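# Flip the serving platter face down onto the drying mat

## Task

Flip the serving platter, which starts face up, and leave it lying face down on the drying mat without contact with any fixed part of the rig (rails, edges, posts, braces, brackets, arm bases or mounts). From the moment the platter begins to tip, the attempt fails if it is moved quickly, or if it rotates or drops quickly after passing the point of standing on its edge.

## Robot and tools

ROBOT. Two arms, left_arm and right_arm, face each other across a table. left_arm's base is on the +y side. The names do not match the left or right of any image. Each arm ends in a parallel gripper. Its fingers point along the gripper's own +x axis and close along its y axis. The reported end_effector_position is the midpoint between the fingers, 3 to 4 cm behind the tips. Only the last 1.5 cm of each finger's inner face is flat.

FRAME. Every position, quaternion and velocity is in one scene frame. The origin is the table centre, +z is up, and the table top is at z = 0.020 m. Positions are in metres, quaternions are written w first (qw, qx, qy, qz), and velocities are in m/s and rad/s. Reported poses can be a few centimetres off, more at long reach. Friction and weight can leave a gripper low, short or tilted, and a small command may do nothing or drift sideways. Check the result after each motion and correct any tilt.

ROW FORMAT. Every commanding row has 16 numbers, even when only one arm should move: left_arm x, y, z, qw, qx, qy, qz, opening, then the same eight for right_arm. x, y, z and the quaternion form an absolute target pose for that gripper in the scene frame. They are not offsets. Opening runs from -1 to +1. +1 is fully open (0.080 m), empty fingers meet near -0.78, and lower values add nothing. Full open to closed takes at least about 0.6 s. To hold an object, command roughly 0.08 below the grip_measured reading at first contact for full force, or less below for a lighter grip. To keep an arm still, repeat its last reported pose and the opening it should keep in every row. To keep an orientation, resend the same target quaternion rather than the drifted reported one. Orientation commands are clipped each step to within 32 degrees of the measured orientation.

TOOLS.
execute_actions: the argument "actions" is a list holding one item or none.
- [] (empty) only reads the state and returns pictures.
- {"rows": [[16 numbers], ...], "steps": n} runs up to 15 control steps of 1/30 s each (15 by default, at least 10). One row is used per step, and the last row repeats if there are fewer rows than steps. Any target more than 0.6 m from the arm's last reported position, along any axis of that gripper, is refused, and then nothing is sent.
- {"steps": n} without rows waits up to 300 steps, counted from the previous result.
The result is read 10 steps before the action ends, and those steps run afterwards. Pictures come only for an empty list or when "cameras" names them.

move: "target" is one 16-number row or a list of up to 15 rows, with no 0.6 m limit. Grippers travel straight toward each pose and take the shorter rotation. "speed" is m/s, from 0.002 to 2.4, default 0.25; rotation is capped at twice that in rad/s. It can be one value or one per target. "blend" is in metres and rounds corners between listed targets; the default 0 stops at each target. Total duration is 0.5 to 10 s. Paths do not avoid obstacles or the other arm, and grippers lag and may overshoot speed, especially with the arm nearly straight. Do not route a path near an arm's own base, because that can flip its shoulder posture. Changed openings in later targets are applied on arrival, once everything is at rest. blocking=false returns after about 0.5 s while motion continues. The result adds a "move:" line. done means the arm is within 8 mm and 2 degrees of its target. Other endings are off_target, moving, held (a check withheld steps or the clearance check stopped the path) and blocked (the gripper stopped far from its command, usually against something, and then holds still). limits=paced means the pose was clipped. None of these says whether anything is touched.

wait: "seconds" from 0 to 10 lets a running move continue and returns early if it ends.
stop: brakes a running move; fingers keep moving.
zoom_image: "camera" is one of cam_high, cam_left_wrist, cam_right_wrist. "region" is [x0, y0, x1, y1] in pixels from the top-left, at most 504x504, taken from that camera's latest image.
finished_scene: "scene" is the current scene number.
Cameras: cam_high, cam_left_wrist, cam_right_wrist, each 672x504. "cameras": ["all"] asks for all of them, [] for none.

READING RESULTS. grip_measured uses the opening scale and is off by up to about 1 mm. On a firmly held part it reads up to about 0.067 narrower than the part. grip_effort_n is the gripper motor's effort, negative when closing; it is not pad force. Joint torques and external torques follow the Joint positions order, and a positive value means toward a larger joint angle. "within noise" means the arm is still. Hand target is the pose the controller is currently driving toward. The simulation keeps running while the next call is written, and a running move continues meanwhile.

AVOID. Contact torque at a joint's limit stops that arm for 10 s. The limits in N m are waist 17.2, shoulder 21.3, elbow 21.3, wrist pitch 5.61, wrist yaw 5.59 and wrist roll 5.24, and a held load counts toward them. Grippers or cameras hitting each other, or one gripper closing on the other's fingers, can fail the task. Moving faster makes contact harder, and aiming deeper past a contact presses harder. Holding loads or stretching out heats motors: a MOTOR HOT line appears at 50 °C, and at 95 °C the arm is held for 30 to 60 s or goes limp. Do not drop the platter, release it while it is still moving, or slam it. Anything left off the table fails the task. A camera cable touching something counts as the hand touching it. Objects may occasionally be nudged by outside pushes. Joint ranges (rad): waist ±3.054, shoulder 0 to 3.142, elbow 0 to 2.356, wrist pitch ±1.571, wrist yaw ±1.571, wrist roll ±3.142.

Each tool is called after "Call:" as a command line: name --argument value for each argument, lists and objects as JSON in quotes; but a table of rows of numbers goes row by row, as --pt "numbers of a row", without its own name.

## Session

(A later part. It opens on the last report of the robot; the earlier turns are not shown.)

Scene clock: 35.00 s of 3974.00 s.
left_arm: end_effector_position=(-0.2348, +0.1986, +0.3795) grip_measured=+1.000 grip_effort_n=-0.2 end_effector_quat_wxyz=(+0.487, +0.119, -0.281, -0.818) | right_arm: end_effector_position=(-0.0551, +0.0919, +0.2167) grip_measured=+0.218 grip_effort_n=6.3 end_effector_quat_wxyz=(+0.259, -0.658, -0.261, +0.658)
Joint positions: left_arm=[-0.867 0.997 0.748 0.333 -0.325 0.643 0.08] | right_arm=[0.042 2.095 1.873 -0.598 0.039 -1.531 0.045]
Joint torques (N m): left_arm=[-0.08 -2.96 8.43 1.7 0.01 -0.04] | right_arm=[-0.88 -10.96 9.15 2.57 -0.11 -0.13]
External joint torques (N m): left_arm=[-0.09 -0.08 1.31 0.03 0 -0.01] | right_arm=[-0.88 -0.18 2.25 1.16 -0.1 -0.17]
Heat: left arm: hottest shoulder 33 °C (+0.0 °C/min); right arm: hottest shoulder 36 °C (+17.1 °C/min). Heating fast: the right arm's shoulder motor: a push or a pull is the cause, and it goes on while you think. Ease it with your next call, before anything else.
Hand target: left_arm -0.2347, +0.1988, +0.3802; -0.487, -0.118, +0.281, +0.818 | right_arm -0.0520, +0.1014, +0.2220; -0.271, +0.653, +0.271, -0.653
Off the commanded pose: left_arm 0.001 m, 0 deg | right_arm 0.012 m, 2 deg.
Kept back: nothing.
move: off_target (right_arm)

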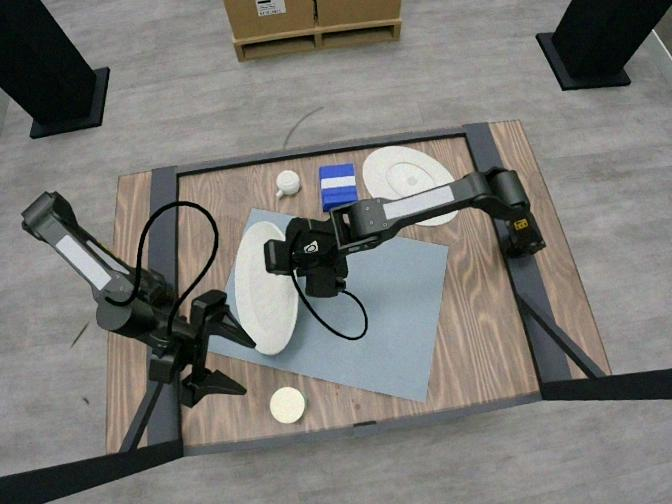

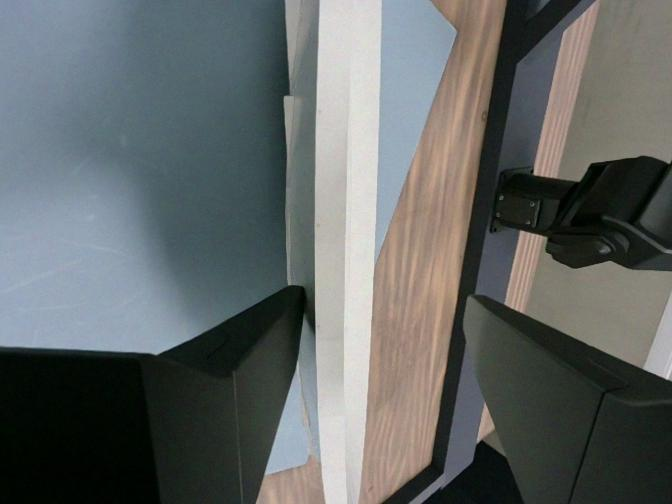

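Call:
execute_actions --actions '[{"rows":[[-0.2347,0.1988,0.3801,0.487,0.118,-0.281,-0.818,1,-0.052,0.104,0.220,0.2706,-0.6533,-0.2706,0.6533,0.22],[-0.2347,0.1988,0.3801,0.487,0.118,-0.281,-0.818,1,-0.052,0.105,0.219,0.2706,-0.6533,-0.2706,0.6533,0.20],[-0.2347,0.1988,0.3801,0.487,0.118,-0.281,-0.818,1,-0.052,0.106,0.218,0.2706,-0.6533,-0.2706,0.6533,0.16],[-0.2347,0.1988,0.3801,0.487,0.118,-0.281,-0.818,1,-0.052,0.106,0.217,0.2706,-0.6533,-0.2706,0.6533,0.12],[-0.2347,0.1988,0.3801,0.487,0.118,-0.281,-0.818,1,-0.052,0.105,0.216,0.2706,-0.6533,-0.2706,0.6533,0.08],[-0.2347,0.1988,0.3801,0.487,0.118,-0.281,-0.818,1,-0.052,0.104,0.215,0.2706,-0.6533,-0.2706,0.6533,0.04],[-0.2347,0.1988,0.3801,0.487,0.118,-0.281,-0.818,1,-0.052,0.103,0.214,0.2706,-0.6533,-0.2706,0.6533,0.0],[-0.2347,0.1988,0.3801,0.487,0.118,-0.281,-0.818,1,-0.052,0.102,0.213,0.2706,-0.6533,-0.2706,0.6533,-0.06],[-0.2347,0.1988,0.3801,0.487,0.118,-0.281,-0.818,1,-0.052,0.101,0.212,0.2706,-0.6533,-0.2706,0.6533,-0.12],[-0.2347,0.1988,0.3801,0.487,0.118,-0.281,-0.818,1,-0.052,0.101,0.211,0.2706,-0.6533,-0.2706,0.6533,-0.18],[-0.2347,0.1988,0.3801,0.487,0.118,-0.281,-0.818,1,-0.052,0.100,0.210,0.2706,-0.6533,-0.2706,0.6533,-0.24],[-0.2347,0.1988,0.3801,0.487,0.118,-0.281,-0.818,1,-0.052,0.099,0.209,0.2706,-0.6533,-0.2706,0.6533,-0.30],[-0.2347,0.1988,0.3801,0.487,0.118,-0.281,-0.818,1,-0.052,0.098,0.208,0.2706,-0.6533,-0.2706,0.6533,-0.36],[-0.2347,0.1988,0.3801,0.487,0.118,-0.281,-0.818,1,-0.052,0.097,0.207,0.2706,-0.6533,-0.2706,0.6533,-0.42],[-0.2347,0.1988,0.3801,0.487,0.118,-0.281,-0.818,1,-0.052,0.096,0.206,0.2706,-0.6533,-0.2706,0.6533,-0.48]]}]'

Call:
execute_actions --actions '[{"steps":30}]' --cameras '["cam_high","cam_right_wrist"]'

Scene clock: 36.83 s of 3974.00 s.
left_arm: end_effector_position=(-0.2348, +0.1986, +0.3795) grip_measured=+1.000 grip_effort_n=0.2 end_effector_quat_wxyz=(+0.487, +0.119, -0.281, -0.818) | right_arm: end_effector_position=(-0.0552, +0.0944, +0.2151) grip_measured=+0.158 grip_effort_n=-24.4 end_effector_quat_wxyz=(+0.260, -0.658, -0.261, +0.657) end_effector_velocity=(-0.003, +0.015, -0.009) end_effector_angular_velocity=(+0.041, +0.003, +0.029)
Joint positions: left_arm=[-0.867 0.997 0.748 0.333 -0.325 0.643 0.08] | right_arm=[0.042 2.104 1.881 -0.594 0.039 -1.531 0.042]
Joint velocities: left_arm=[within noise] | right_arm=[-0.002 0.037 -0.002 0.081 -0.022 -0.022 -0.042]
Joint torques (N m): left_arm=[-0.08 -2.97 8.42 1.7 0.01 -0.04] | right_arm=[-0.66 -10.73 7.91 2.79 -0.1 -0.14]
External joint torques (N m): left_arm=[-0.04 -0.14 1.36 0.06 -0.02 -0.01] | right_arm=[-0.67 0.65 1.14 1.36 -0.08 -0.17]
Heat: left arm: hottest shoulder 33 °C (+0.0 °C/min); right arm: hottest shoulder 36 °C (+16.3 °C/min). Heating fast: the right arm's shoulder motor: a push or a pull is the cause, and it goes on while you think. Ease it with your next call, before anything else.
Steps of this call (1-50: nothing new was sent; 51-55: this action's first 5). Readings (end_effector_position of left_arm | right_arm):
51: (-0.2348, +0.1986, +0.3795) | (-0.0551, +0.0921, +0.2165)
52: (-0.2348, +0.1986, +0.3795) | (-0.0551, +0.0924, +0.2161)
54: (-0.2348, +0.1986, +0.3795) | (-0.0552, +0.0937, +0.2155)
55: the state above

Scene clock: 37.83 s of 3974.00 s.
left_arm: end_effector_position=(-0.2348, +0.1986, +0.3795) grip_measured=+1.000 grip_effort_n=0.2 end_effector_quat_wxyz=(+0.487, +0.119, -0.281, -0.818) | right_arm: end_effector_position=(-0.0564, +0.0908, +0.1937) grip_measured=-0.473 grip_effort_n=-36.0 end_effector_quat_wxyz=(+0.253, -0.658, -0.257, +0.661)
Joint positions: left_arm=[-0.867 0.997 0.748 0.333 -0.325 0.643 0.08] | right_arm=[0.043 2.103 1.804 -0.536 0.034 -1.531 0.014]
Joint torques (N m): left_arm=[-0.08 -2.97 8.43 1.7 0.01 -0.04] | right_arm=[-0.71 -14.43 6.17 3.12 0.11 -0.05]
External joint torques (N m): left_arm=[-0.07 0.03 1.2 0 -0.01 -0.01] | right_arm=[-0.8 -3.57 -0.72 1.73 0.14 -0.09]
Heat: left arm: hottest shoulder 33 °C (+0.0 °C/min); right arm: hottest shoulder 36 °C (+15.9 °C/min). Heating fast: the right arm's shoulder motor: a push or a pull is the cause, and it goes on while you think. Ease it with your next call, before anything else.
Hand target: left_arm -0.2347, +0.1988, +0.3802; -0.487, -0.118, +0.281, +0.818 | right_arm -0.0521, +0.0959, +0.2062; -0.270, +0.653, +0.270, -0.653
Off the commanded pose: left_arm 0.001 m, 0 deg | right_arm 0.014 m, 3 deg.
Steps of this call (1-10: your previous action's last 10; 11-30: nothing new was sent). Readings (end_effector_position of left_arm | right_arm):
1: (-0.2348, +0.1986, +0.3795) | (-0.0552, +0.0949, +0.2151)
2: (-0.2348, +0.1986, +0.3795) | (-0.0553, +0.0954, +0.2151)
4: (-0.2348, +0.1986, +0.3795) | (-0.0553, +0.0967, +0.2152)
8: (-0.2348, +0.1986, +0.3795) | (-0.0554, +0.0980, +0.2118)
30: the state above

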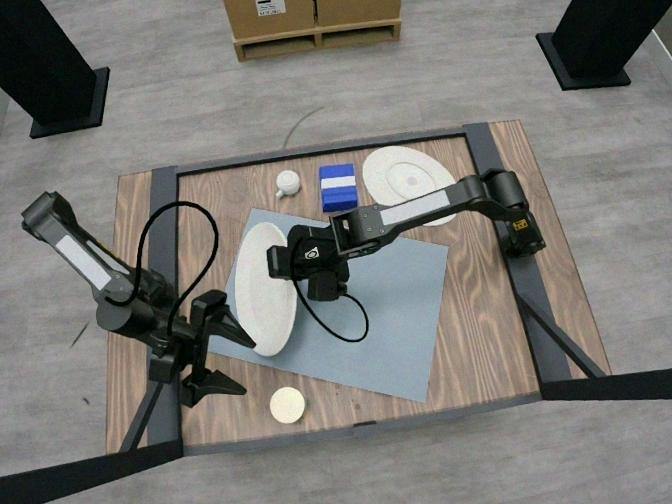

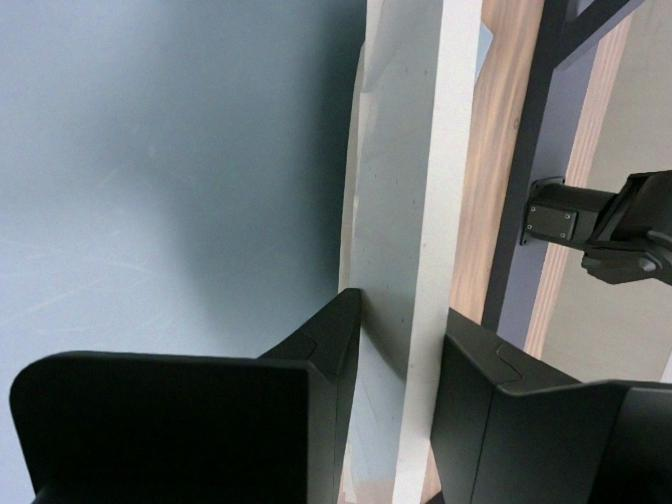

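Call:
move --target '[-0.2347,0.1988,0.3801,0.487,0.118,-0.281,-0.818,1,-0.052,0.100,0.211,0.2126,-0.6744,-0.2126,0.6744,-0.5]' --speed 0.08 --cameras '[]'

Call:
move --target '[-0.2347,0.1988,0.3801,0.487,0.118,-0.281,-0.818,1,-0.052,0.100,0.213,0.2126,-0.6744,-0.2126,0.6744,-0.74]' --speed 0.08

Scene clock: 39.93 s of 3974.00 s.
left_arm: end_effector_position=(-0.2348, +0.1986, +0.3795) grip_measured=+1.000 grip_effort_n=-0.2 end_effector_quat_wxyz=(+0.487, +0.119, -0.281, -0.818) | right_arm: end_effector_position=(-0.0541, +0.0908, +0.1941) grip_measured=-0.495 grip_effort_n=-24.0 end_effector_quat_wxyz=(+0.192, -0.682, -0.196, +0.678) end_effector_velocity=(-0.003, +0.002, +0.004) end_effector_angular_velocity=(+0.002, +0.002, +0.013)
Joint positions: left_arm=[-0.867 0.997 0.748 0.333 -0.325 0.643 0.08] | right_arm=[0.039 2.255 2.143 -0.903 0.032 -1.531 0.013]
Joint velocities: left_arm=[within noise] | right_arm=[0.002 0.012 0.037 -0.022 -0.007 -0.007 0]
Joint torques (N m): left_arm=[-0.07 -2.98 8.42 1.7 0.01 -0.04] | right_arm=[-0.62 -14.12 9.44 1.92 -0.09 0.06]
External joint torques (N m): left_arm=[-0.1 -0.05 1.23 0.01 0 -0.01] | right_arm=[-0.61 -2.72 2.92 0.78 -0.06 0.04]
Heat: left arm: hottest shoulder 33 °C (+0.0 °C/min); right arm: hottest shoulder 37 °C (+16.5 °C/min).
Hand target: left_arm -0.2347, +0.1988, +0.3802; -0.487, -0.118, +0.281, +0.818 | right_arm -0.0518, +0.0991, +0.2112; -0.213, +0.674, +0.213, -0.674
Off the commanded pose: left_arm 0.001 m, 0 deg | right_arm 0.019 m, 3 deg.
Kept back: nothing.
move: off_target (right_arm)

Scene clock: 40.63 s of 3974.00 s.
left_arm: end_effector_position=(-0.2348, +0.1986, +0.3795) grip_measured=+1.000 grip_effort_n=-0.2 end_effector_quat_wxyz=(+0.487, +0.119, -0.281, -0.818) | right_arm: end_effector_position=(-0.0552, +0.0887, +0.1926) grip_measured=-0.646 grip_effort_n=-83.5 end_effector_quat_wxyz=(+0.187, -0.681, -0.192, +0.682)
Joint positions: left_arm=[-0.867 0.997 0.748 0.333 -0.325 0.643 0.08] | right_arm=[0.039 2.259 2.15 -0.921 0.024 -1.531 0.006]
Joint torques (N m): left_arm=[-0.07 -2.95 8.44 1.7 0.01 -0.04] | right_arm=[-0.41 -14.72 10.01 2.33 0.07 0.04]
External joint torques (N m): left_arm=[-0.07 -0.01 1.26 0.02 -0.01 -0.01] | right_arm=[-0.42 -3.35 3.54 1.22 0.11 0.01]
Heat: left arm: hottest shoulder 33 °C (+0.0 °C/min); right arm: hottest shoulder 37 °C (+16.2 °C/min).
Hand target: left_arm -0.2347, +0.1988, +0.3802; -0.487, -0.118, +0.281, +0.818 | right_arm -0.0518, +0.0988, +0.2133; -0.213, +0.674, +0.213, -0.674
Off the commanded pose: left_arm 0.001 m, 0 deg | right_arm 0.023 m, 4 deg.
Kept back: nothing.
move: off_target (right_arm)

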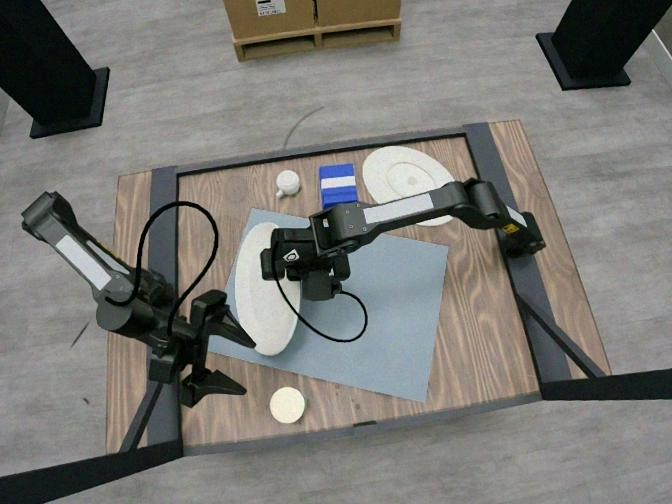

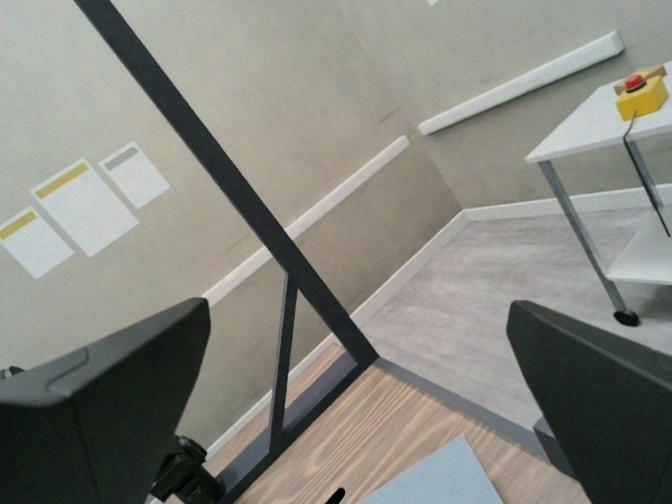

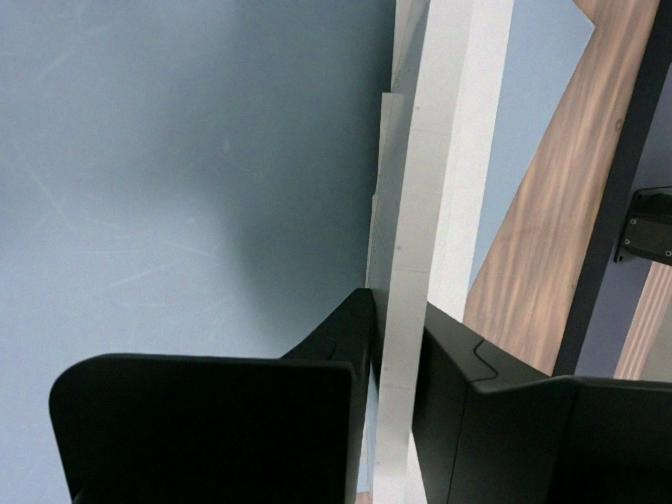

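Call:
move --target '[-0.2347,0.1988,0.3801,0.487,0.118,-0.281,-0.818,1,-0.052,0.148,0.245,0.0923,-0.7011,-0.0923,0.7011,-0.78]' --speed 0.06 --cameras '["cam_high","cam_right_wrist"]'

Scene clock: 45.53 s of 3974.00 s.
left_arm: end_effector_position=(-0.2348, +0.1986, +0.3795) grip_measured=+1.000 grip_effort_n=-0.2 end_effector_quat_wxyz=(+0.487, +0.119, -0.281, -0.818) | right_arm: end_effector_position=(-0.0525, +0.1326, +0.1764) grip_measured=-0.643 grip_effort_n=-83.5 end_effector_quat_wxyz=(+0.219, -0.668, -0.219, +0.677)
Joint positions: left_arm=[-0.867 0.997 0.748 0.333 -0.325 0.643 0.08] | right_arm=[0.027 2.404 2.295 -0.833 0.014 -1.532 0.006]
Joint torques (N m): left_arm=[-0.03 -2.86 8.36 1.65 0.01 -0.03] | right_arm=[-0.05 -17.85 6.34 1.78 0.02 0.03]
External joint torques (N m): left_arm=[-0.02 -0.01 1.27 0 -0.01 0] | right_arm=[-0.07 -5.54 -0.27 0.54 0.06 0]
Motor temperatures (°C): left_arm=[30 33 34 32 25 32] | right_arm=[29 40 36 38 31 27]
Heat: left arm: hottest elbow 34 °C (+13.2 °C/min); right arm: hottest shoulder 40 °C (+18.4 °C/min).
Hand target: left_arm -0.2348, +0.1986, +0.3795; -0.487, -0.119, +0.281, +0.818 | right_arm -0.0527, +0.1349, +0.1939; -0.233, +0.663, +0.233, -0.673
Off the commanded pose: left_arm 0.001 m, 0 deg | right_arm 0.070 m, 21 deg.
Kept back: nothing.
move: blocked (right_arm; both arms now hold where they are)

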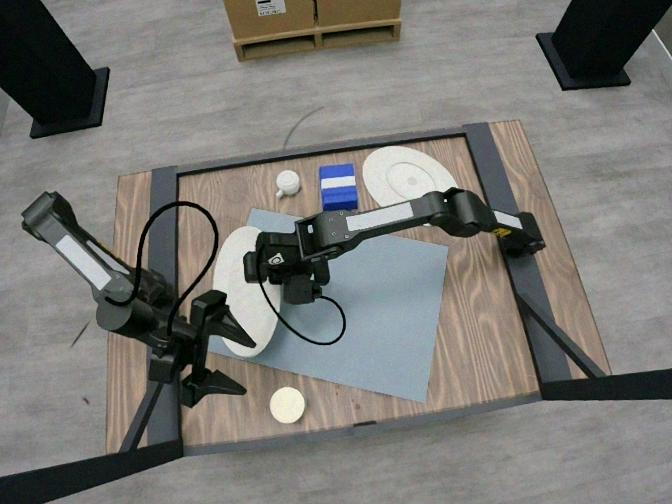

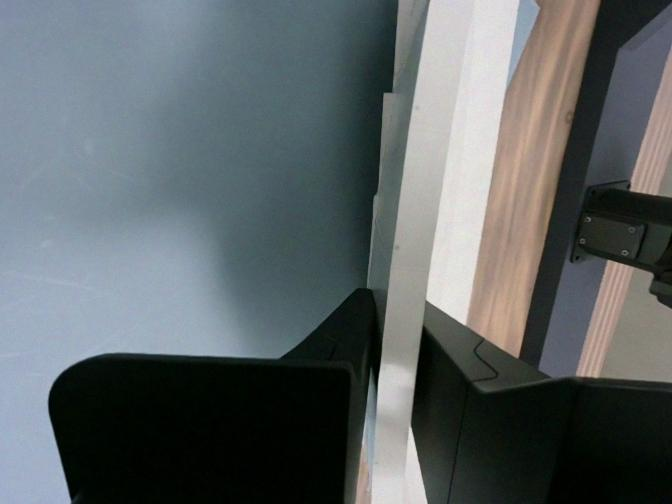

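Call:
move --target '[-0.2347,0.1988,0.3801,0.487,0.118,-0.281,-0.818,1,-0.052,0.11,0.235,0.187,-0.681,-0.192,0.682,-0.78]' --speed 0.06 --cameras '["cam_high","cam_right_wrist"]'

Scene clock: 47.70 s of 3974.00 s.
left_arm: end_effector_position=(-0.2348, +0.1986, +0.3795) grip_measured=+1.000 grip_effort_n=-0.2 end_effector_quat_wxyz=(+0.487, +0.119, -0.281, -0.818) | right_arm: end_effector_position=(-0.0512, +0.1091, +0.1864) grip_measured=-0.643 grip_effort_n=-83.5 end_effector_quat_wxyz=(+0.188, -0.679, -0.191, +0.683)
Joint positions: left_arm=[-0.867 0.997 0.748 0.333 -0.325 0.643 0.08] | right_arm=[0.027 2.374 2.323 -0.978 0.016 -1.536 0.006]
Joint torques (N m): left_arm=[-0.04 -2.87 8.36 1.65 0.02 -0.03] | right_arm=[-0.15 -15.24 5.57 1.01 -0.01 0.03]
External joint torques (N m): left_arm=[-0.06 0.04 1.21 -0.03 0.01 0] | right_arm=[-0.18 -3.01 -1.03 -0.15 0.03 0]
Heat: left arm: hottest elbow 34 °C (+12.6 °C/min); right arm: hottest shoulder 42 °C (+20.1 °C/min). Heating fast: the right arm's shoulder motor: a push or a pull is the cause, and it goes on while you think. Ease it with your next call, before anything else.
Hand target: left_arm -0.2348, +0.1986, +0.3795; -0.487, -0.119, +0.281, +0.818 | right_arm -0.0512, +0.1093, +0.1894; -0.190, +0.679, +0.193, -0.683
Off the commanded pose: left_arm 0.001 m, 0 deg | right_arm 0.049 m, 0 deg.
Kept back: nothing.
move: blocked (right_arm; both arms now hold where they are)

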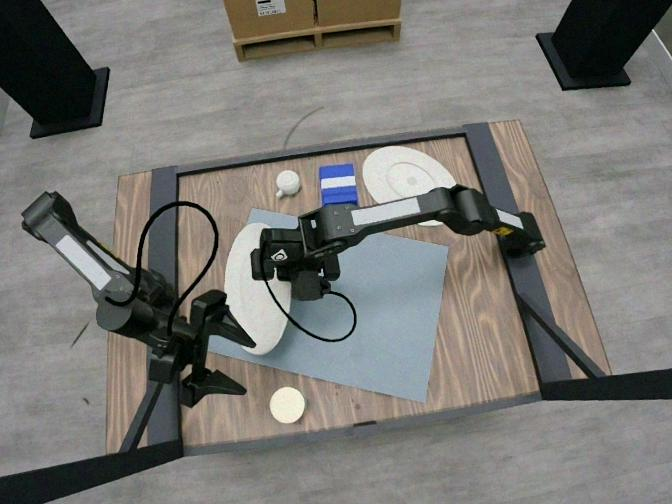

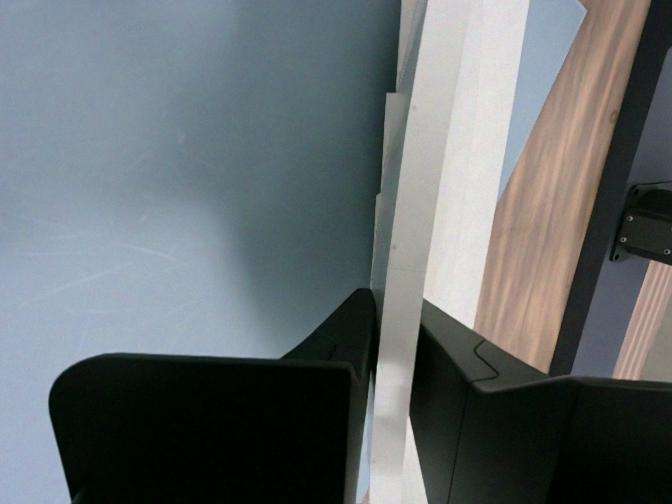

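Call:
move --target '[-0.2347,0.1988,0.3801,0.487,0.118,-0.281,-0.818,1,-0.052,0.03,0.215,0.187,-0.681,-0.192,0.682,-0.78]' --speed 0.06 --cameras '["cam_high","cam_right_wrist"]'

Scene clock: 50.43 s of 3974.00 s.
left_arm: end_effector_position=(-0.2348, +0.1986, +0.3795) grip_measured=+1.000 grip_effort_n=-0.2 end_effector_quat_wxyz=(+0.487, +0.119, -0.281, -0.818) | right_arm: end_effector_position=(-0.0508, +0.0331, +0.1901) grip_measured=-0.643 grip_effort_n=-83.5 end_effector_quat_wxyz=(+0.168, -0.686, -0.175, +0.686)
Joint positions: left_arm=[-0.867 0.997 0.748 0.333 -0.325 0.643 0.08] | right_arm=[0.035 2.04 1.818 -0.859 0.02 -1.535 0.006]
Joint torques (N m): left_arm=[-0.08 -2.95 8.43 1.7 0.01 -0.04] | right_arm=[0.34 -18.8 5.55 0.85 0.08 0.18]
External joint torques (N m): left_arm=[-0.08 -0.01 1.25 0.01 -0.01 -0.01] | right_arm=[0.32 -8.65 -1.03 -0.22 0.12 0.15]
Motor temperatures (°C): left_arm=[30 33 34 32 25 32] | right_arm=[29 45 36 37 31 27]
Heat: left arm: hottest elbow 34 °C (+11.9 °C/min); right arm: hottest shoulder 45 °C (+22.6 °C/min). Heating fast: the right arm's shoulder motor: a push or a pull is the cause, and it goes on while you think. Ease it with your next call, before anything else.
Hand target: left_arm -0.2347, +0.1988, +0.3802; -0.487, -0.118, +0.281, +0.818 | right_arm -0.0519, +0.0299, +0.2145; -0.187, +0.681, +0.192, -0.682
Off the commanded pose: left_arm 0.001 m, 0 deg | right_arm 0.025 m, 3 deg.
Kept back: nothing.
move: off_target (right_arm)

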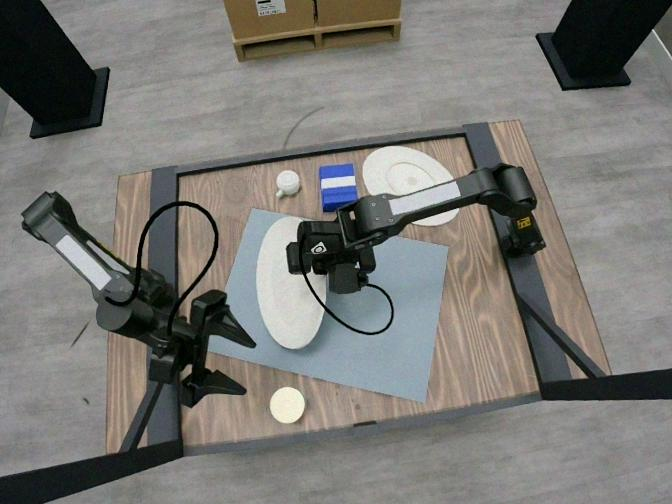

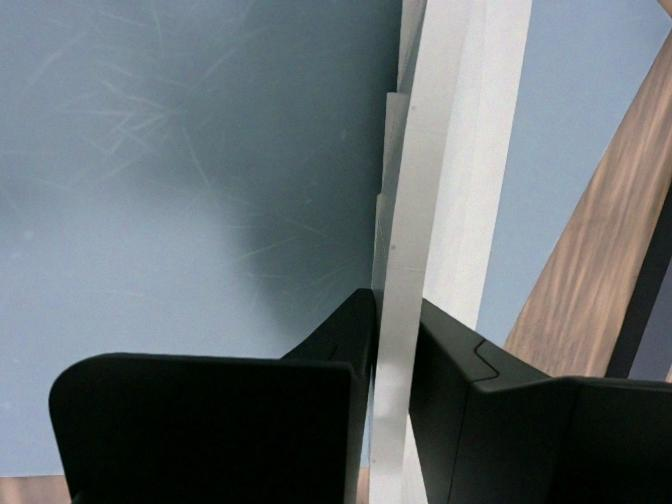

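Call:
move --pt "-0.2347 0.1988 0.3801 0.487 0.118 -0.281 -0.818 1 -0.052 0.035 0.255 0.0923 -0.7011 -0.0923 0.7011 -0.78" --speed 0.06 --cameras '["cam_high","cam_right_wrist"]'

Scene clock: 53.30 s of 3974.00 s.
left_arm: end_effector_position=(-0.2348, +0.1986, +0.3795) grip_measured=+1.000 grip_effort_n=-0.2 end_effector_quat_wxyz=(+0.487, +0.119, -0.281, -0.818) | right_arm: end_effector_position=(-0.0511, +0.0306, +0.2214) grip_measured=-0.643 grip_effort_n=-83.5 end_effector_quat_wxyz=(+0.112, -0.699, -0.115, +0.696)
Joint positions: left_arm=[-0.867 0.997 0.748 0.333 -0.325 0.643 0.08] | right_arm=[0.035 2.236 2.311 -1.324 0.019 -1.529 0.006]
Joint torques (N m): left_arm=[-0.08 -2.97 8.43 1.7 0.01 -0.04] | right_arm=[-0.22 -18.7 9.05 1.17 -0.17 0.15]
External joint torques (N m): left_arm=[-0.08 -0.07 1.33 0.04 0 -0.01] | right_arm=[-0.31 -7.7 2.94 0.34 -0.12 0.13]
Heat: left arm: hottest elbow 34 °C (+11.3 °C/min); right arm: hottest shoulder 45 °C (+21.4 °C/min). Heating fast: the right arm's shoulder motor: a push or a pull is the cause, and it goes on while you think. Ease it with your next call, before anything else.
Hand target: left_arm -0.2347, +0.1988, +0.3802; -0.487, -0.118, +0.281, +0.818 | right_arm -0.0518, +0.0329, +0.2544; -0.144, +0.690, +0.145, -0.694
Off the commanded pose: left_arm 0.001 m, 0 deg | right_arm 0.034 m, 3 deg.
joint sent to its limit (right arm) — joint 3 (elbow), upper limit, where the elbow is as straight as it goes.
Kept back: nothing.
move: off_target (right_arm)

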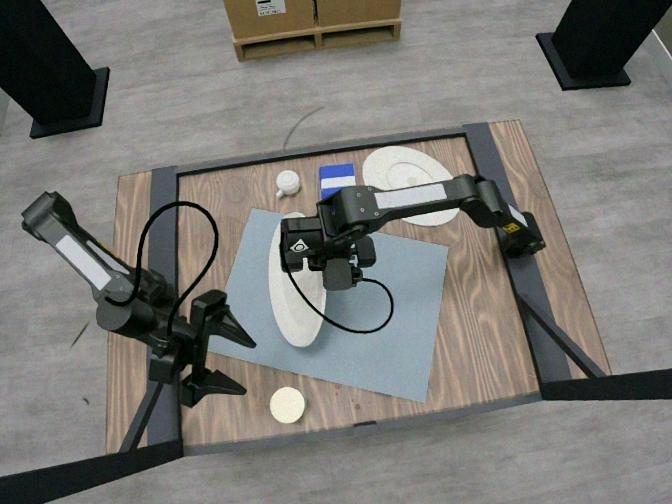

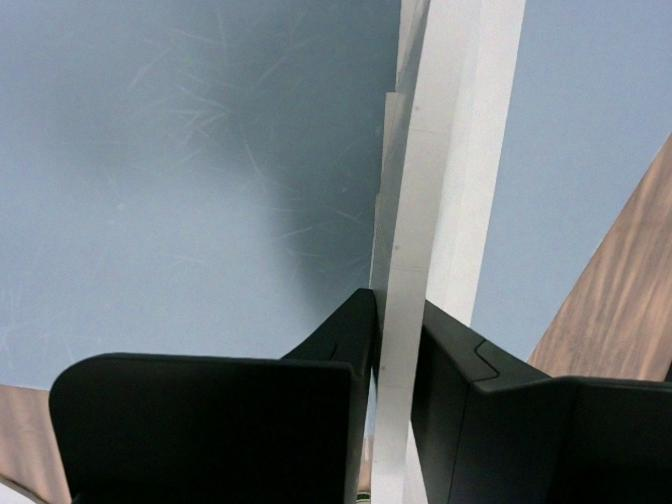

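Call:
move --pt "-0.2347 0.1988 0.3801 0.487 0.118 -0.281 -0.818 1 -0.052 -0.03 0.265 0.06 -0.704 -0.06 0.704 -0.78" --pt "-0.2347 0.1988 0.3801 0.487 0.118 -0.281 -0.818 1 -0.052 -0.06 0.285 0.0 -0.7071 -0.0 0.7071 -0.78" --speed 0.06 --cameras '["cam_high","cam_right_wrist"]'

Scene clock: 57.97 s of 3974.00 s.
left_arm: end_effector_position=(-0.2348, +0.1986, +0.3795) grip_measured=+1.000 grip_effort_n=-0.2 end_effector_quat_wxyz=(+0.487, +0.119, -0.281, -0.818) | right_arm: end_effector_position=(-0.0502, -0.0533, +0.2549) grip_measured=-0.643 grip_effort_n=-83.5 end_effector_quat_wxyz=(+0.049, -0.705, -0.050, +0.706)
Joint positions: left_arm=[-0.867 0.997 0.748 0.333 -0.325 0.643 0.08] | right_arm=[0.039 2.06 2.207 -1.578 0.006 -1.518 0.006]
Joint torques (N m): left_arm=[-0.07 -2.97 8.44 1.7 0.01 -0.05] | right_arm=[0.09 -19.49 6.29 0.21 -0.17 0.1]
External joint torques (N m): left_arm=[-0.07 -0.06 1.3 0.03 -0.01 -0.02] | right_arm=[0.1 -10.3 0.73 -0.32 -0.13 0.1]
Heat: left arm: hottest elbow 35 °C (+11.4 °C/min); right arm: hottest shoulder 49 °C (+23.8 °C/min). Heating fast: the right arm's shoulder motor: a push or a pull is the cause, and it goes on while you think. Ease it with your next call, before anything else.
Hand target: left_arm -0.2347, +0.1988, +0.3802; -0.487, -0.118, +0.281, +0.818 | right_arm -0.0519, -0.0604, +0.2837; -0.076, +0.699, +0.077, -0.707
Off the commanded pose: left_arm 0.001 m, 0 deg | right_arm 0.031 m, 8 deg.
joint sent to its limit (right arm) — joint 4 (wrist pitch), lower limit.
Kept back: nothing.
move: off_target (right_arm)

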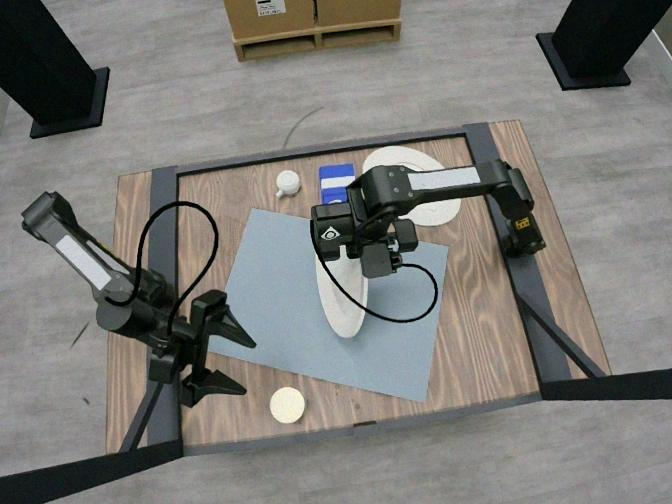

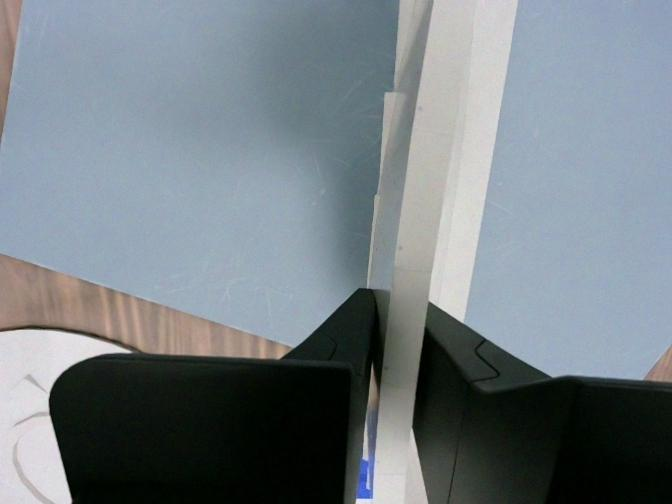

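Call:
move --pt "-0.2347 0.1988 0.3801 0.487 0.118 -0.281 -0.818 1 -0.052 -0.07 0.315 0.0739 -0.7032 -0.0739 0.7032 -0.78" --speed 0.06 --cameras '["cam_high"]'

Call:
zoom_image --camera "cam_high" --region '[230, 160, 450, 380]'

Scene clock: 59.97 s of 3974.00 s.
left_arm: end_effector_position=(-0.2348, +0.1986, +0.3795) grip_measured=+1.000 grip_effort_n=-0.2 end_effector_quat_wxyz=(+0.487, +0.119, -0.281, -0.818) | right_arm: end_effector_position=(-0.0522, -0.0637, +0.2830) grip_measured=-0.643 grip_effort_n=-83.5 end_effector_quat_wxyz=(+0.074, -0.701, -0.075, +0.705)
Joint positions: left_arm=[-0.867 0.997 0.748 0.333 -0.325 0.643 0.08] | right_arm=[0.045 1.983 2.202 -1.578 0.006 -1.512 0.006]
Joint torques (N m): left_arm=[-0.08 -2.96 8.42 1.7 0.01 -0.05] | right_arm=[0.34 -18.25 7.51 0.34 0.16 0.09]
External joint torques (N m): left_arm=[-0.08 -0.09 1.3 0.04 -0.01 -0.02] | right_arm=[0.3 -9.55 1.95 -0.32 0.21 0.08]
Motor temperatures (°C): left_arm=[30 33 35 32 25 32] | right_arm=[29 51 37 35 31 27]
Heat: left arm: hottest elbow 35 °C (+11.0 °C/min); right arm: hottest shoulder 51 °C (+25.0 °C/min). Heating fast: the right arm's shoulder motor: a push or a pull is the cause, and it goes on while you think. Ease it with your next call, before anything else.
Hand target: left_arm -0.2347, +0.1988, +0.3802; -0.487, -0.118, +0.281, +0.818 | right_arm -0.0520, -0.0710, +0.3136; -0.106, +0.697, +0.106, -0.701
Off the commanded pose: left_arm 0.001 m, 0 deg | right_arm 0.033 m, 0 deg.
MOTOR HOT: joint 2 (shoulder) of the right arm reports 51 °C; the controller stops that arm at 95 °C. To cool a motor, set the load down, stop pushing, or move to a pose that needs little force.
joint sent to its limit (right arm) — joint 4 (wrist pitch), lower limit.
Kept back: nothing.
move: off_target (right_arm)

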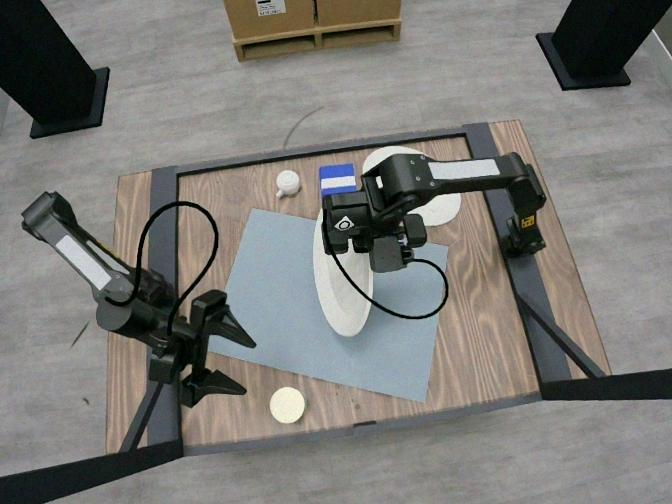

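Scaled by 2.291 (camera's finer frame: 960x720).

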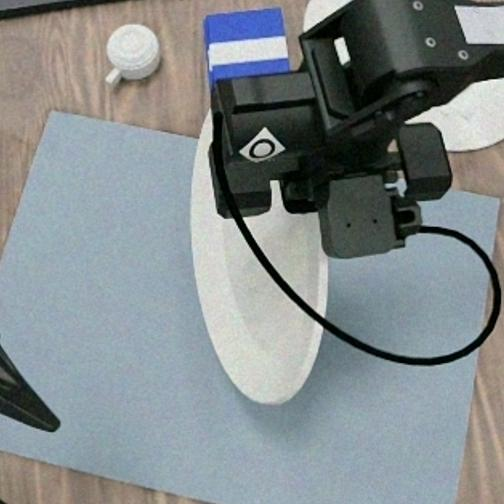

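Call:
move --pt "-0.2347 0.1988 0.3801 0.487 0.118 -0.281 -0.818 1 -0.052 -0.075 0.315 0.3374 -0.6214 0.2008 0.6780 -0.78" --pt "-0.2347 0.1988 0.3801 0.487 0.118 -0.281 -0.818 1 -0.052 -0.08 0.315 0.5495 -0.445 0.445 0.5495 -0.78" --speed 0.14 --cameras '["cam_high","cam_right_wrist"]'

Scene clock: 66.60 s of 3974.00 s.
left_arm: end_effector_position=(-0.2348, +0.1986, +0.3795) grip_measured=+1.000 grip_effort_n=-0.2 end_effector_quat_wxyz=(+0.487, +0.119, -0.281, -0.818) | right_arm: end_effector_position=(-0.0525, -0.0716, +0.2875) grip_measured=-0.643 grip_effort_n=-83.5 end_effector_quat_wxyz=(+0.549, -0.443, +0.443, +0.553)
Joint positions: left_arm=[-0.867 0.997 0.748 0.333 -0.325 0.643 0.08] | right_arm=[0.048 1.949 2.172 -1.578 0.01 0.06 0.006]
Joint torques (N m): left_arm=[-0.07 -2.96 8.42 1.7 0.01 -0.05] | right_arm=[0.05 -18.05 6.13 0.39 0.15 0.12]
External joint torques (N m): left_arm=[-0.05 -0.1 1.34 0.05 -0.01 -0.02] | right_arm=[0.04 -9.65 0.59 -0.31 0.14 0.12]
Motor temperatures (°C): left_arm=[30 33 35 33 25 32] | right_arm=[29 55 36 34 31 27]
Heat: left arm: hottest elbow 35 °C (+9.1 °C/min); right arm: hottest shoulder 55 °C (+29.2 °C/min). Heating fast: the right arm's shoulder motor: a push or a pull is the cause, and it goes on while you think. Ease it with your next call, before anything else.
Hand target: left_arm -0.2347, +0.1988, +0.3802; -0.487, -0.118, +0.281, +0.818 | right_arm -0.0520, -0.0803, +0.3137; +0.566, -0.421, +0.424, +0.568
Off the commanded pose: left_arm 0.001 m, 0 deg | right_arm 0.029 m, 0 deg.
MOTOR HOT: still on. Joint 2 (shoulder) of the right arm reports 55 °C.
joint sent to its limit (right arm) — joint 4 (wrist pitch), lower limit.
Kept back: nothing.
move: off_target (right_arm)

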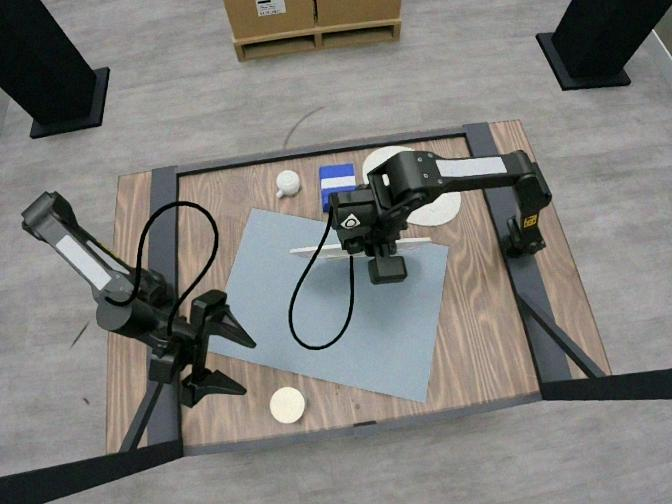

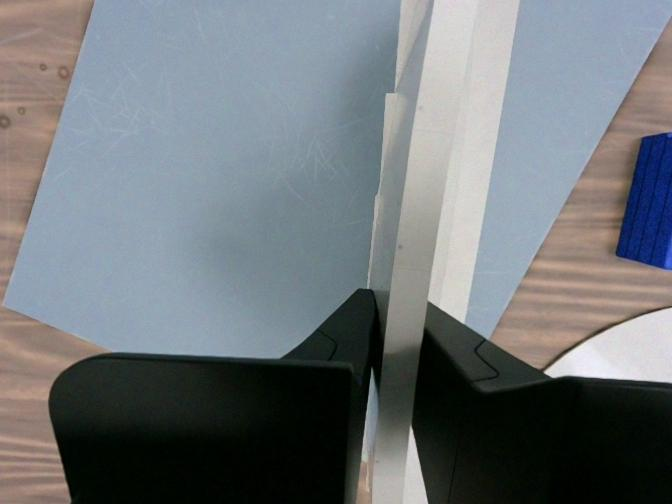

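Call:
move --pt "-0.2347 0.1988 0.3801 0.487 0.118 -0.281 -0.818 1 -0.052 -0.07 0.315 0.6780 -0.2008 0.6214 0.3374 -0.78" --pt "-0.2347 0.1988 0.3801 0.487 0.118 -0.281 -0.818 1 -0.052 -0.05 0.315 0.7032 0.0739 0.7032 0.0739 -0.78" --speed 0.14 --cameras '["cam_high","cam_right_wrist"]'

Call:
zoom_image --camera "cam_high" --region '[230, 160, 450, 380]'

Scene clock: 73.00 s of 3974.00 s.
left_arm: end_effector_position=(-0.2348, +0.1986, +0.3795) grip_measured=+1.000 grip_effort_n=-0.2 end_effector_quat_wxyz=(+0.487, +0.119, -0.281, -0.818) | right_arm: end_effector_position=(-0.0537, -0.0506, +0.2918) grip_measured=-0.643 grip_effort_n=-83.5 end_effector_quat_wxyz=(+0.699, +0.088, +0.703, +0.094)
Joint positions: left_arm=[-0.867 0.997 0.748 0.333 -0.325 0.643 0.08] | right_arm=[0.048 2.019 2.285 -1.578 0.01 1.624 0.006]
Joint torques (N m): left_arm=[-0.07 -2.96 8.43 1.7 0.01 -0.04] | right_arm=[-0.36 -14.03 9.45 0.47 0.15 0.15]
External joint torques (N m): left_arm=[-0.07 -0.04 1.29 0.03 -0.01 -0.01] | right_arm=[-0.36 -5.15 3.96 -0.25 0.09 0.16]
Motor temperatures (°C): left_arm=[30 33 36 33 25 32] | right_arm=[28 56 38 33 31 27]
Heat: left arm: hottest elbow 36 °C (+8.0 °C/min); right arm: hottest shoulder 56 °C (+29.0 °C/min). Fold the right arm in close to its base, or ease its load, before you think long.
Hand target: left_arm -0.2347, +0.1988, +0.3802; -0.487, -0.118, +0.281, +0.818 | right_arm -0.0519, -0.0511, +0.3142; +0.695, +0.115, +0.700, +0.116
Off the commanded pose: left_arm 0.001 m, 0 deg | right_arm 0.023 m, 3 deg.
MOTOR HOT: still on. Joint 2 (shoulder) of the right arm reports 56 °C.
joint sent to its limit (right arm) — joint 4 (wrist pitch), lower limit.
Kept back: nothing.
move: off_target (right_arm)

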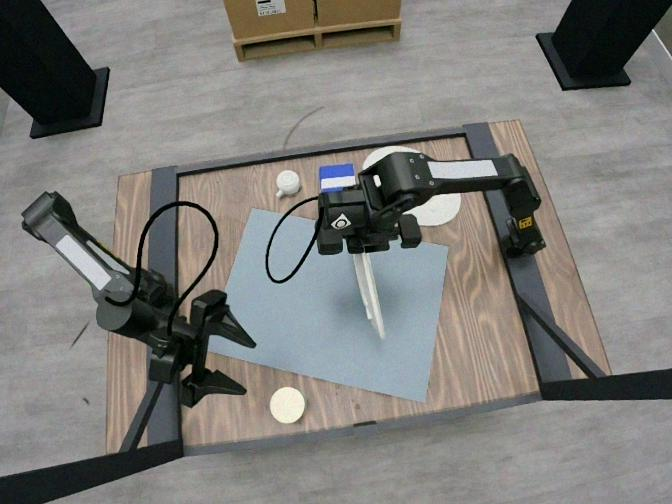

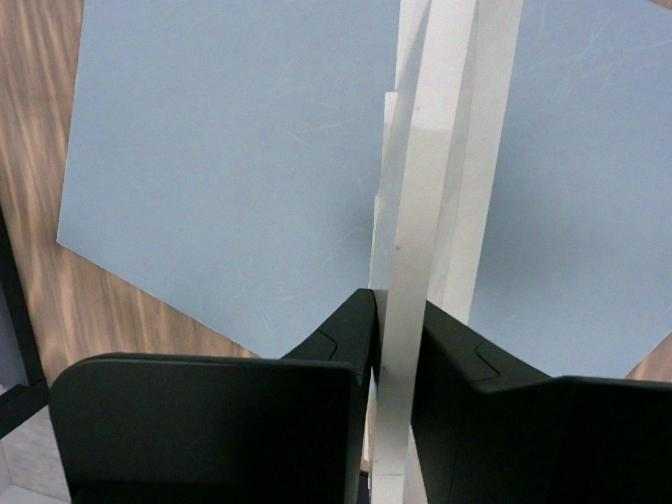

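Scaled by 2.291 (camera's finer frame: 960x720).

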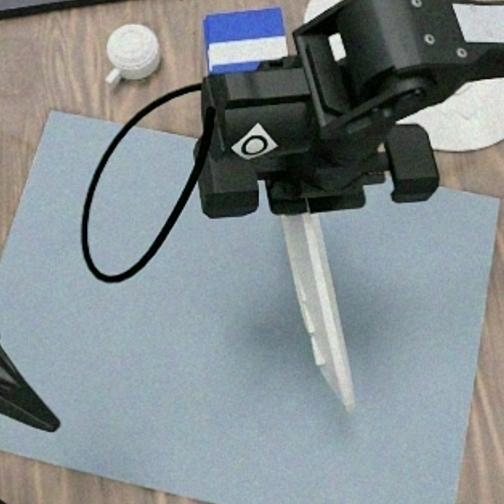

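Call:
move --pt "-0.2347 0.1988 0.3801 0.487 0.118 -0.281 -0.818 1 -0.052 -0.02 0.285 0.6861 0.1711 0.6861 0.1711 -0.78" --speed 0.07 --cameras '["cam_high","cam_right_wrist"]'

Call:
zoom_image --camera "cam_high" --region '[230, 160, 450, 380]'

Scene clock: 75.40 s of 3974.00 s.
left_arm: end_effector_position=(-0.2348, +0.1986, +0.3795) grip_measured=+1.000 grip_effort_n=-0.2 end_effector_quat_wxyz=(+0.487, +0.119, -0.281, -0.818) | right_arm: end_effector_position=(-0.0538, -0.0264, +0.2613) grip_measured=-0.633 grip_effort_n=-83.5 end_effector_quat_wxyz=(+0.692, +0.136, +0.695, +0.140) end_effector_velocity=(+0.002, -0.001, +0.000) end_effector_angular_velocity=(+0.013, -0.014, +0.015)
Joint positions: left_arm=[-0.867 0.997 0.748 0.333 -0.325 0.643 0.08] | right_arm=[0.048 1.918 1.968 -1.229 0.019 1.625 0.007]
Joint velocities: left_arm=[within noise] | right_arm=[-0.002 -0.017 -0.027 0.022 0.007 -0.022 0]
Joint torques (N m): left_arm=[-0.08 -2.96 8.43 1.7 0.01 -0.04] | right_arm=[-0.5 -15.51 6.38 3.45 0.37 0.01]
External joint torques (N m): left_arm=[-0.07 -0.06 1.28 0.02 -0.01 -0.01] | right_arm=[-0.5 -6.67 0.16 2.49 0.31 0.03]
Motor temperatures (°C): left_arm=[30 33 36 33 25 32] | right_arm=[28 57 37 33 31 27]
Heat: left arm: hottest elbow 36 °C (+7.1 °C/min); right arm: hottest shoulder 57 °C (+30.3 °C/min). Fold the right arm in close to its base, or ease its load, before you think long.
Hand target: left_arm -0.2347, +0.1988, +0.3802; -0.487, -0.118, +0.281, +0.818 | right_arm -0.0519, -0.0211, +0.2852; +0.686, +0.171, +0.686, +0.171
Off the commanded pose: left_arm 0.001 m, 0 deg | right_arm 0.025 m, 6 deg.
MOTOR HOT: still on. Joint 2 (shoulder) of the right arm reports 57 °C.
Kept back: nothing.
move: off_target (right_arm)

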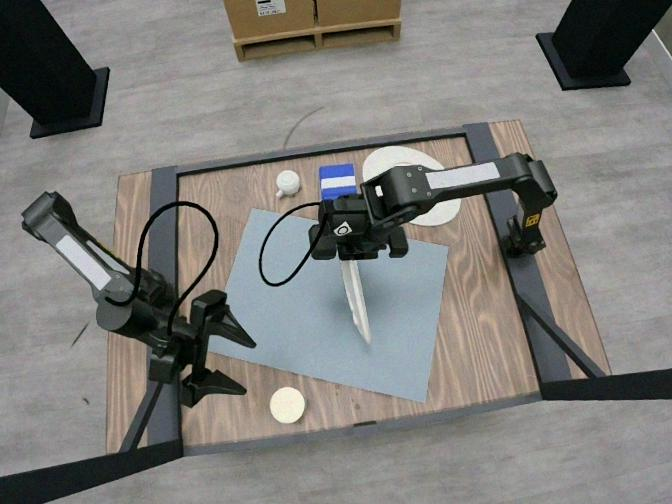

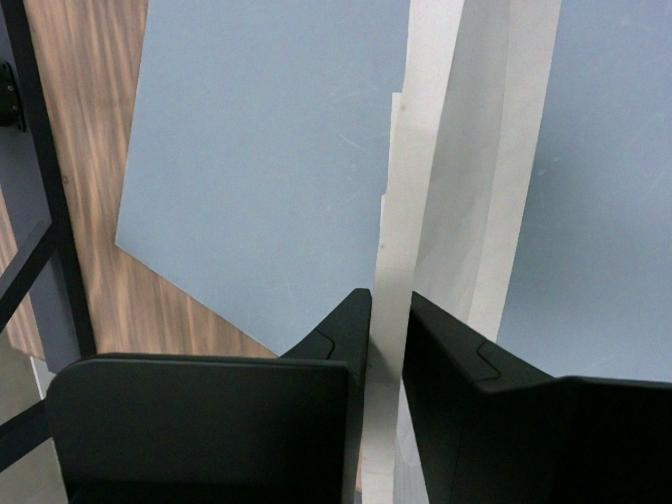

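Scaled by 2.291 (camera's finer frame: 960x720).

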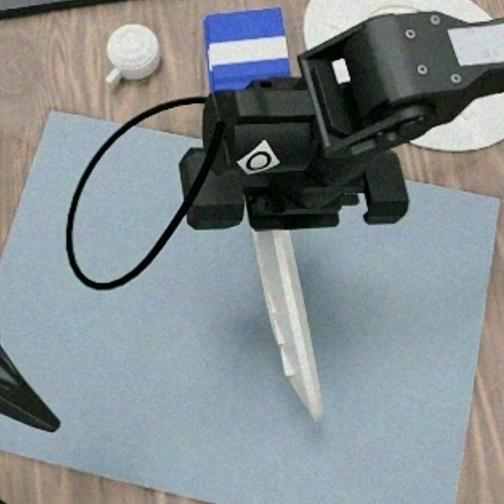

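Call:
move --pt "-0.2347 0.1988 0.3801 0.487 0.118 -0.281 -0.818 1 -0.052 0.05 0.288 0.6861 0.1711 0.6861 0.1711 -0.78" --pt "-0.2347 0.1988 0.3801 0.487 0.118 -0.281 -0.818 1 -0.052 0.05 0.262 0.6861 0.1711 0.6861 0.1711 -0.78" --speed 0.06 --cameras '["cam_high","cam_right_wrist"]'

Call:
zoom_image --camera "cam_high" --region '[230, 160, 450, 380]'

Scene clock: 78.03 s of 3974.00 s.
left_arm: end_effector_position=(-0.2348, +0.1986, +0.3795) grip_measured=+1.000 grip_effort_n=-0.2 end_effector_quat_wxyz=(+0.487, +0.119, -0.281, -0.818) | right_arm: end_effector_position=(-0.0541, +0.0346, +0.2560) grip_measured=-0.517 grip_effort_n=-83.5 end_effector_quat_wxyz=(+0.689, +0.151, +0.692, +0.154)
Joint positions: left_arm=[-0.867 0.997 0.748 0.333 -0.325 0.643 0.08] | right_arm=[0.041 2.175 2.318 -1.278 0.019 1.618 0.012]
Joint torques (N m): left_arm=[-0.08 -2.96 8.43 1.7 0.01 -0.04] | right_arm=[-0.47 -10.35 8.41 3.62 0.21 -0.04]
External joint torques (N m): left_arm=[-0.05 -0.09 1.34 0.05 -0.01 -0.02] | right_arm=[-0.49 0.18 2.33 2.63 0.15 -0.02]
Motor temperatures (°C): left_arm=[30 33 36 33 25 31] | right_arm=[28 56 38 36 31 27]
Heat: left arm: hottest elbow 36 °C (+7.1 °C/min); right arm: hottest shoulder 56 °C (+29.5 °C/min). Fold the right arm in close to its base, or ease its load, before you think long.
Hand target: left_arm -0.2347, +0.1988, +0.3802; -0.487, -0.118, +0.281, +0.818 | right_arm -0.0519, +0.0488, +0.2621; +0.686, +0.173, +0.686, +0.173
Off the commanded pose: left_arm 0.001 m, 0 deg | right_arm 0.017 m, 3 deg.
MOTOR HOT: still on. Joint 2 (shoulder) of the right arm reports 56 °C.
joint sent to its limit (right arm) — joint 3 (elbow), upper limit, where the elbow is as straight as it goes.
Kept back: nothing.
move: off_target (right_arm)

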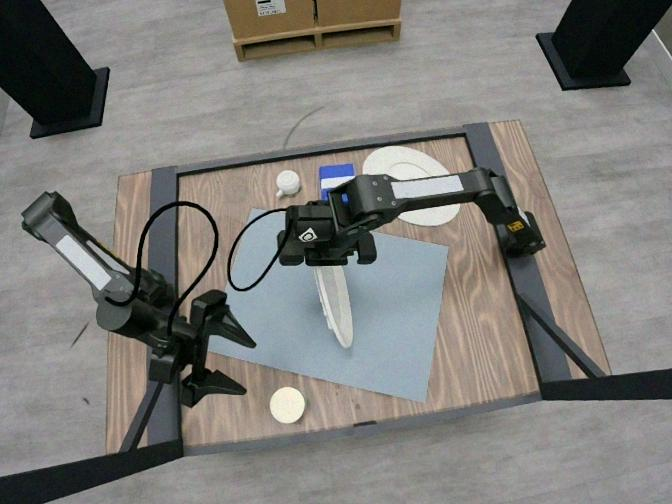

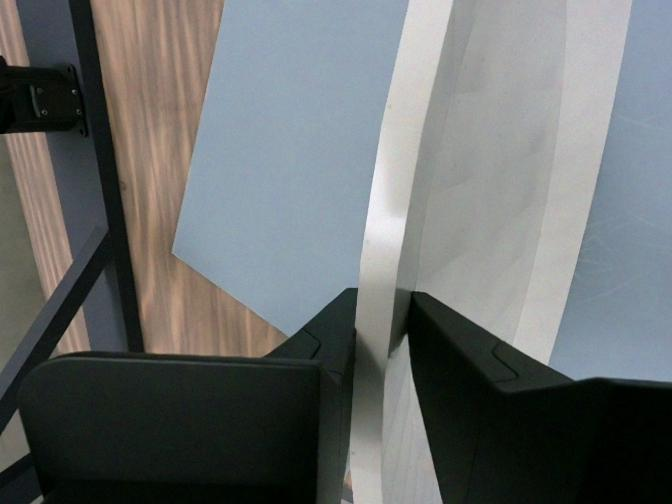

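Scaled by 2.291 (camera's finer frame: 960x720).

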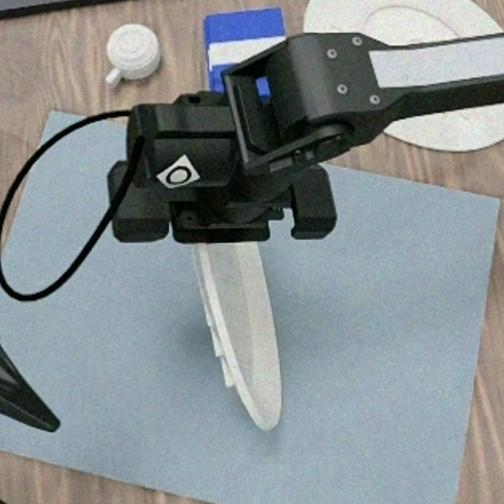

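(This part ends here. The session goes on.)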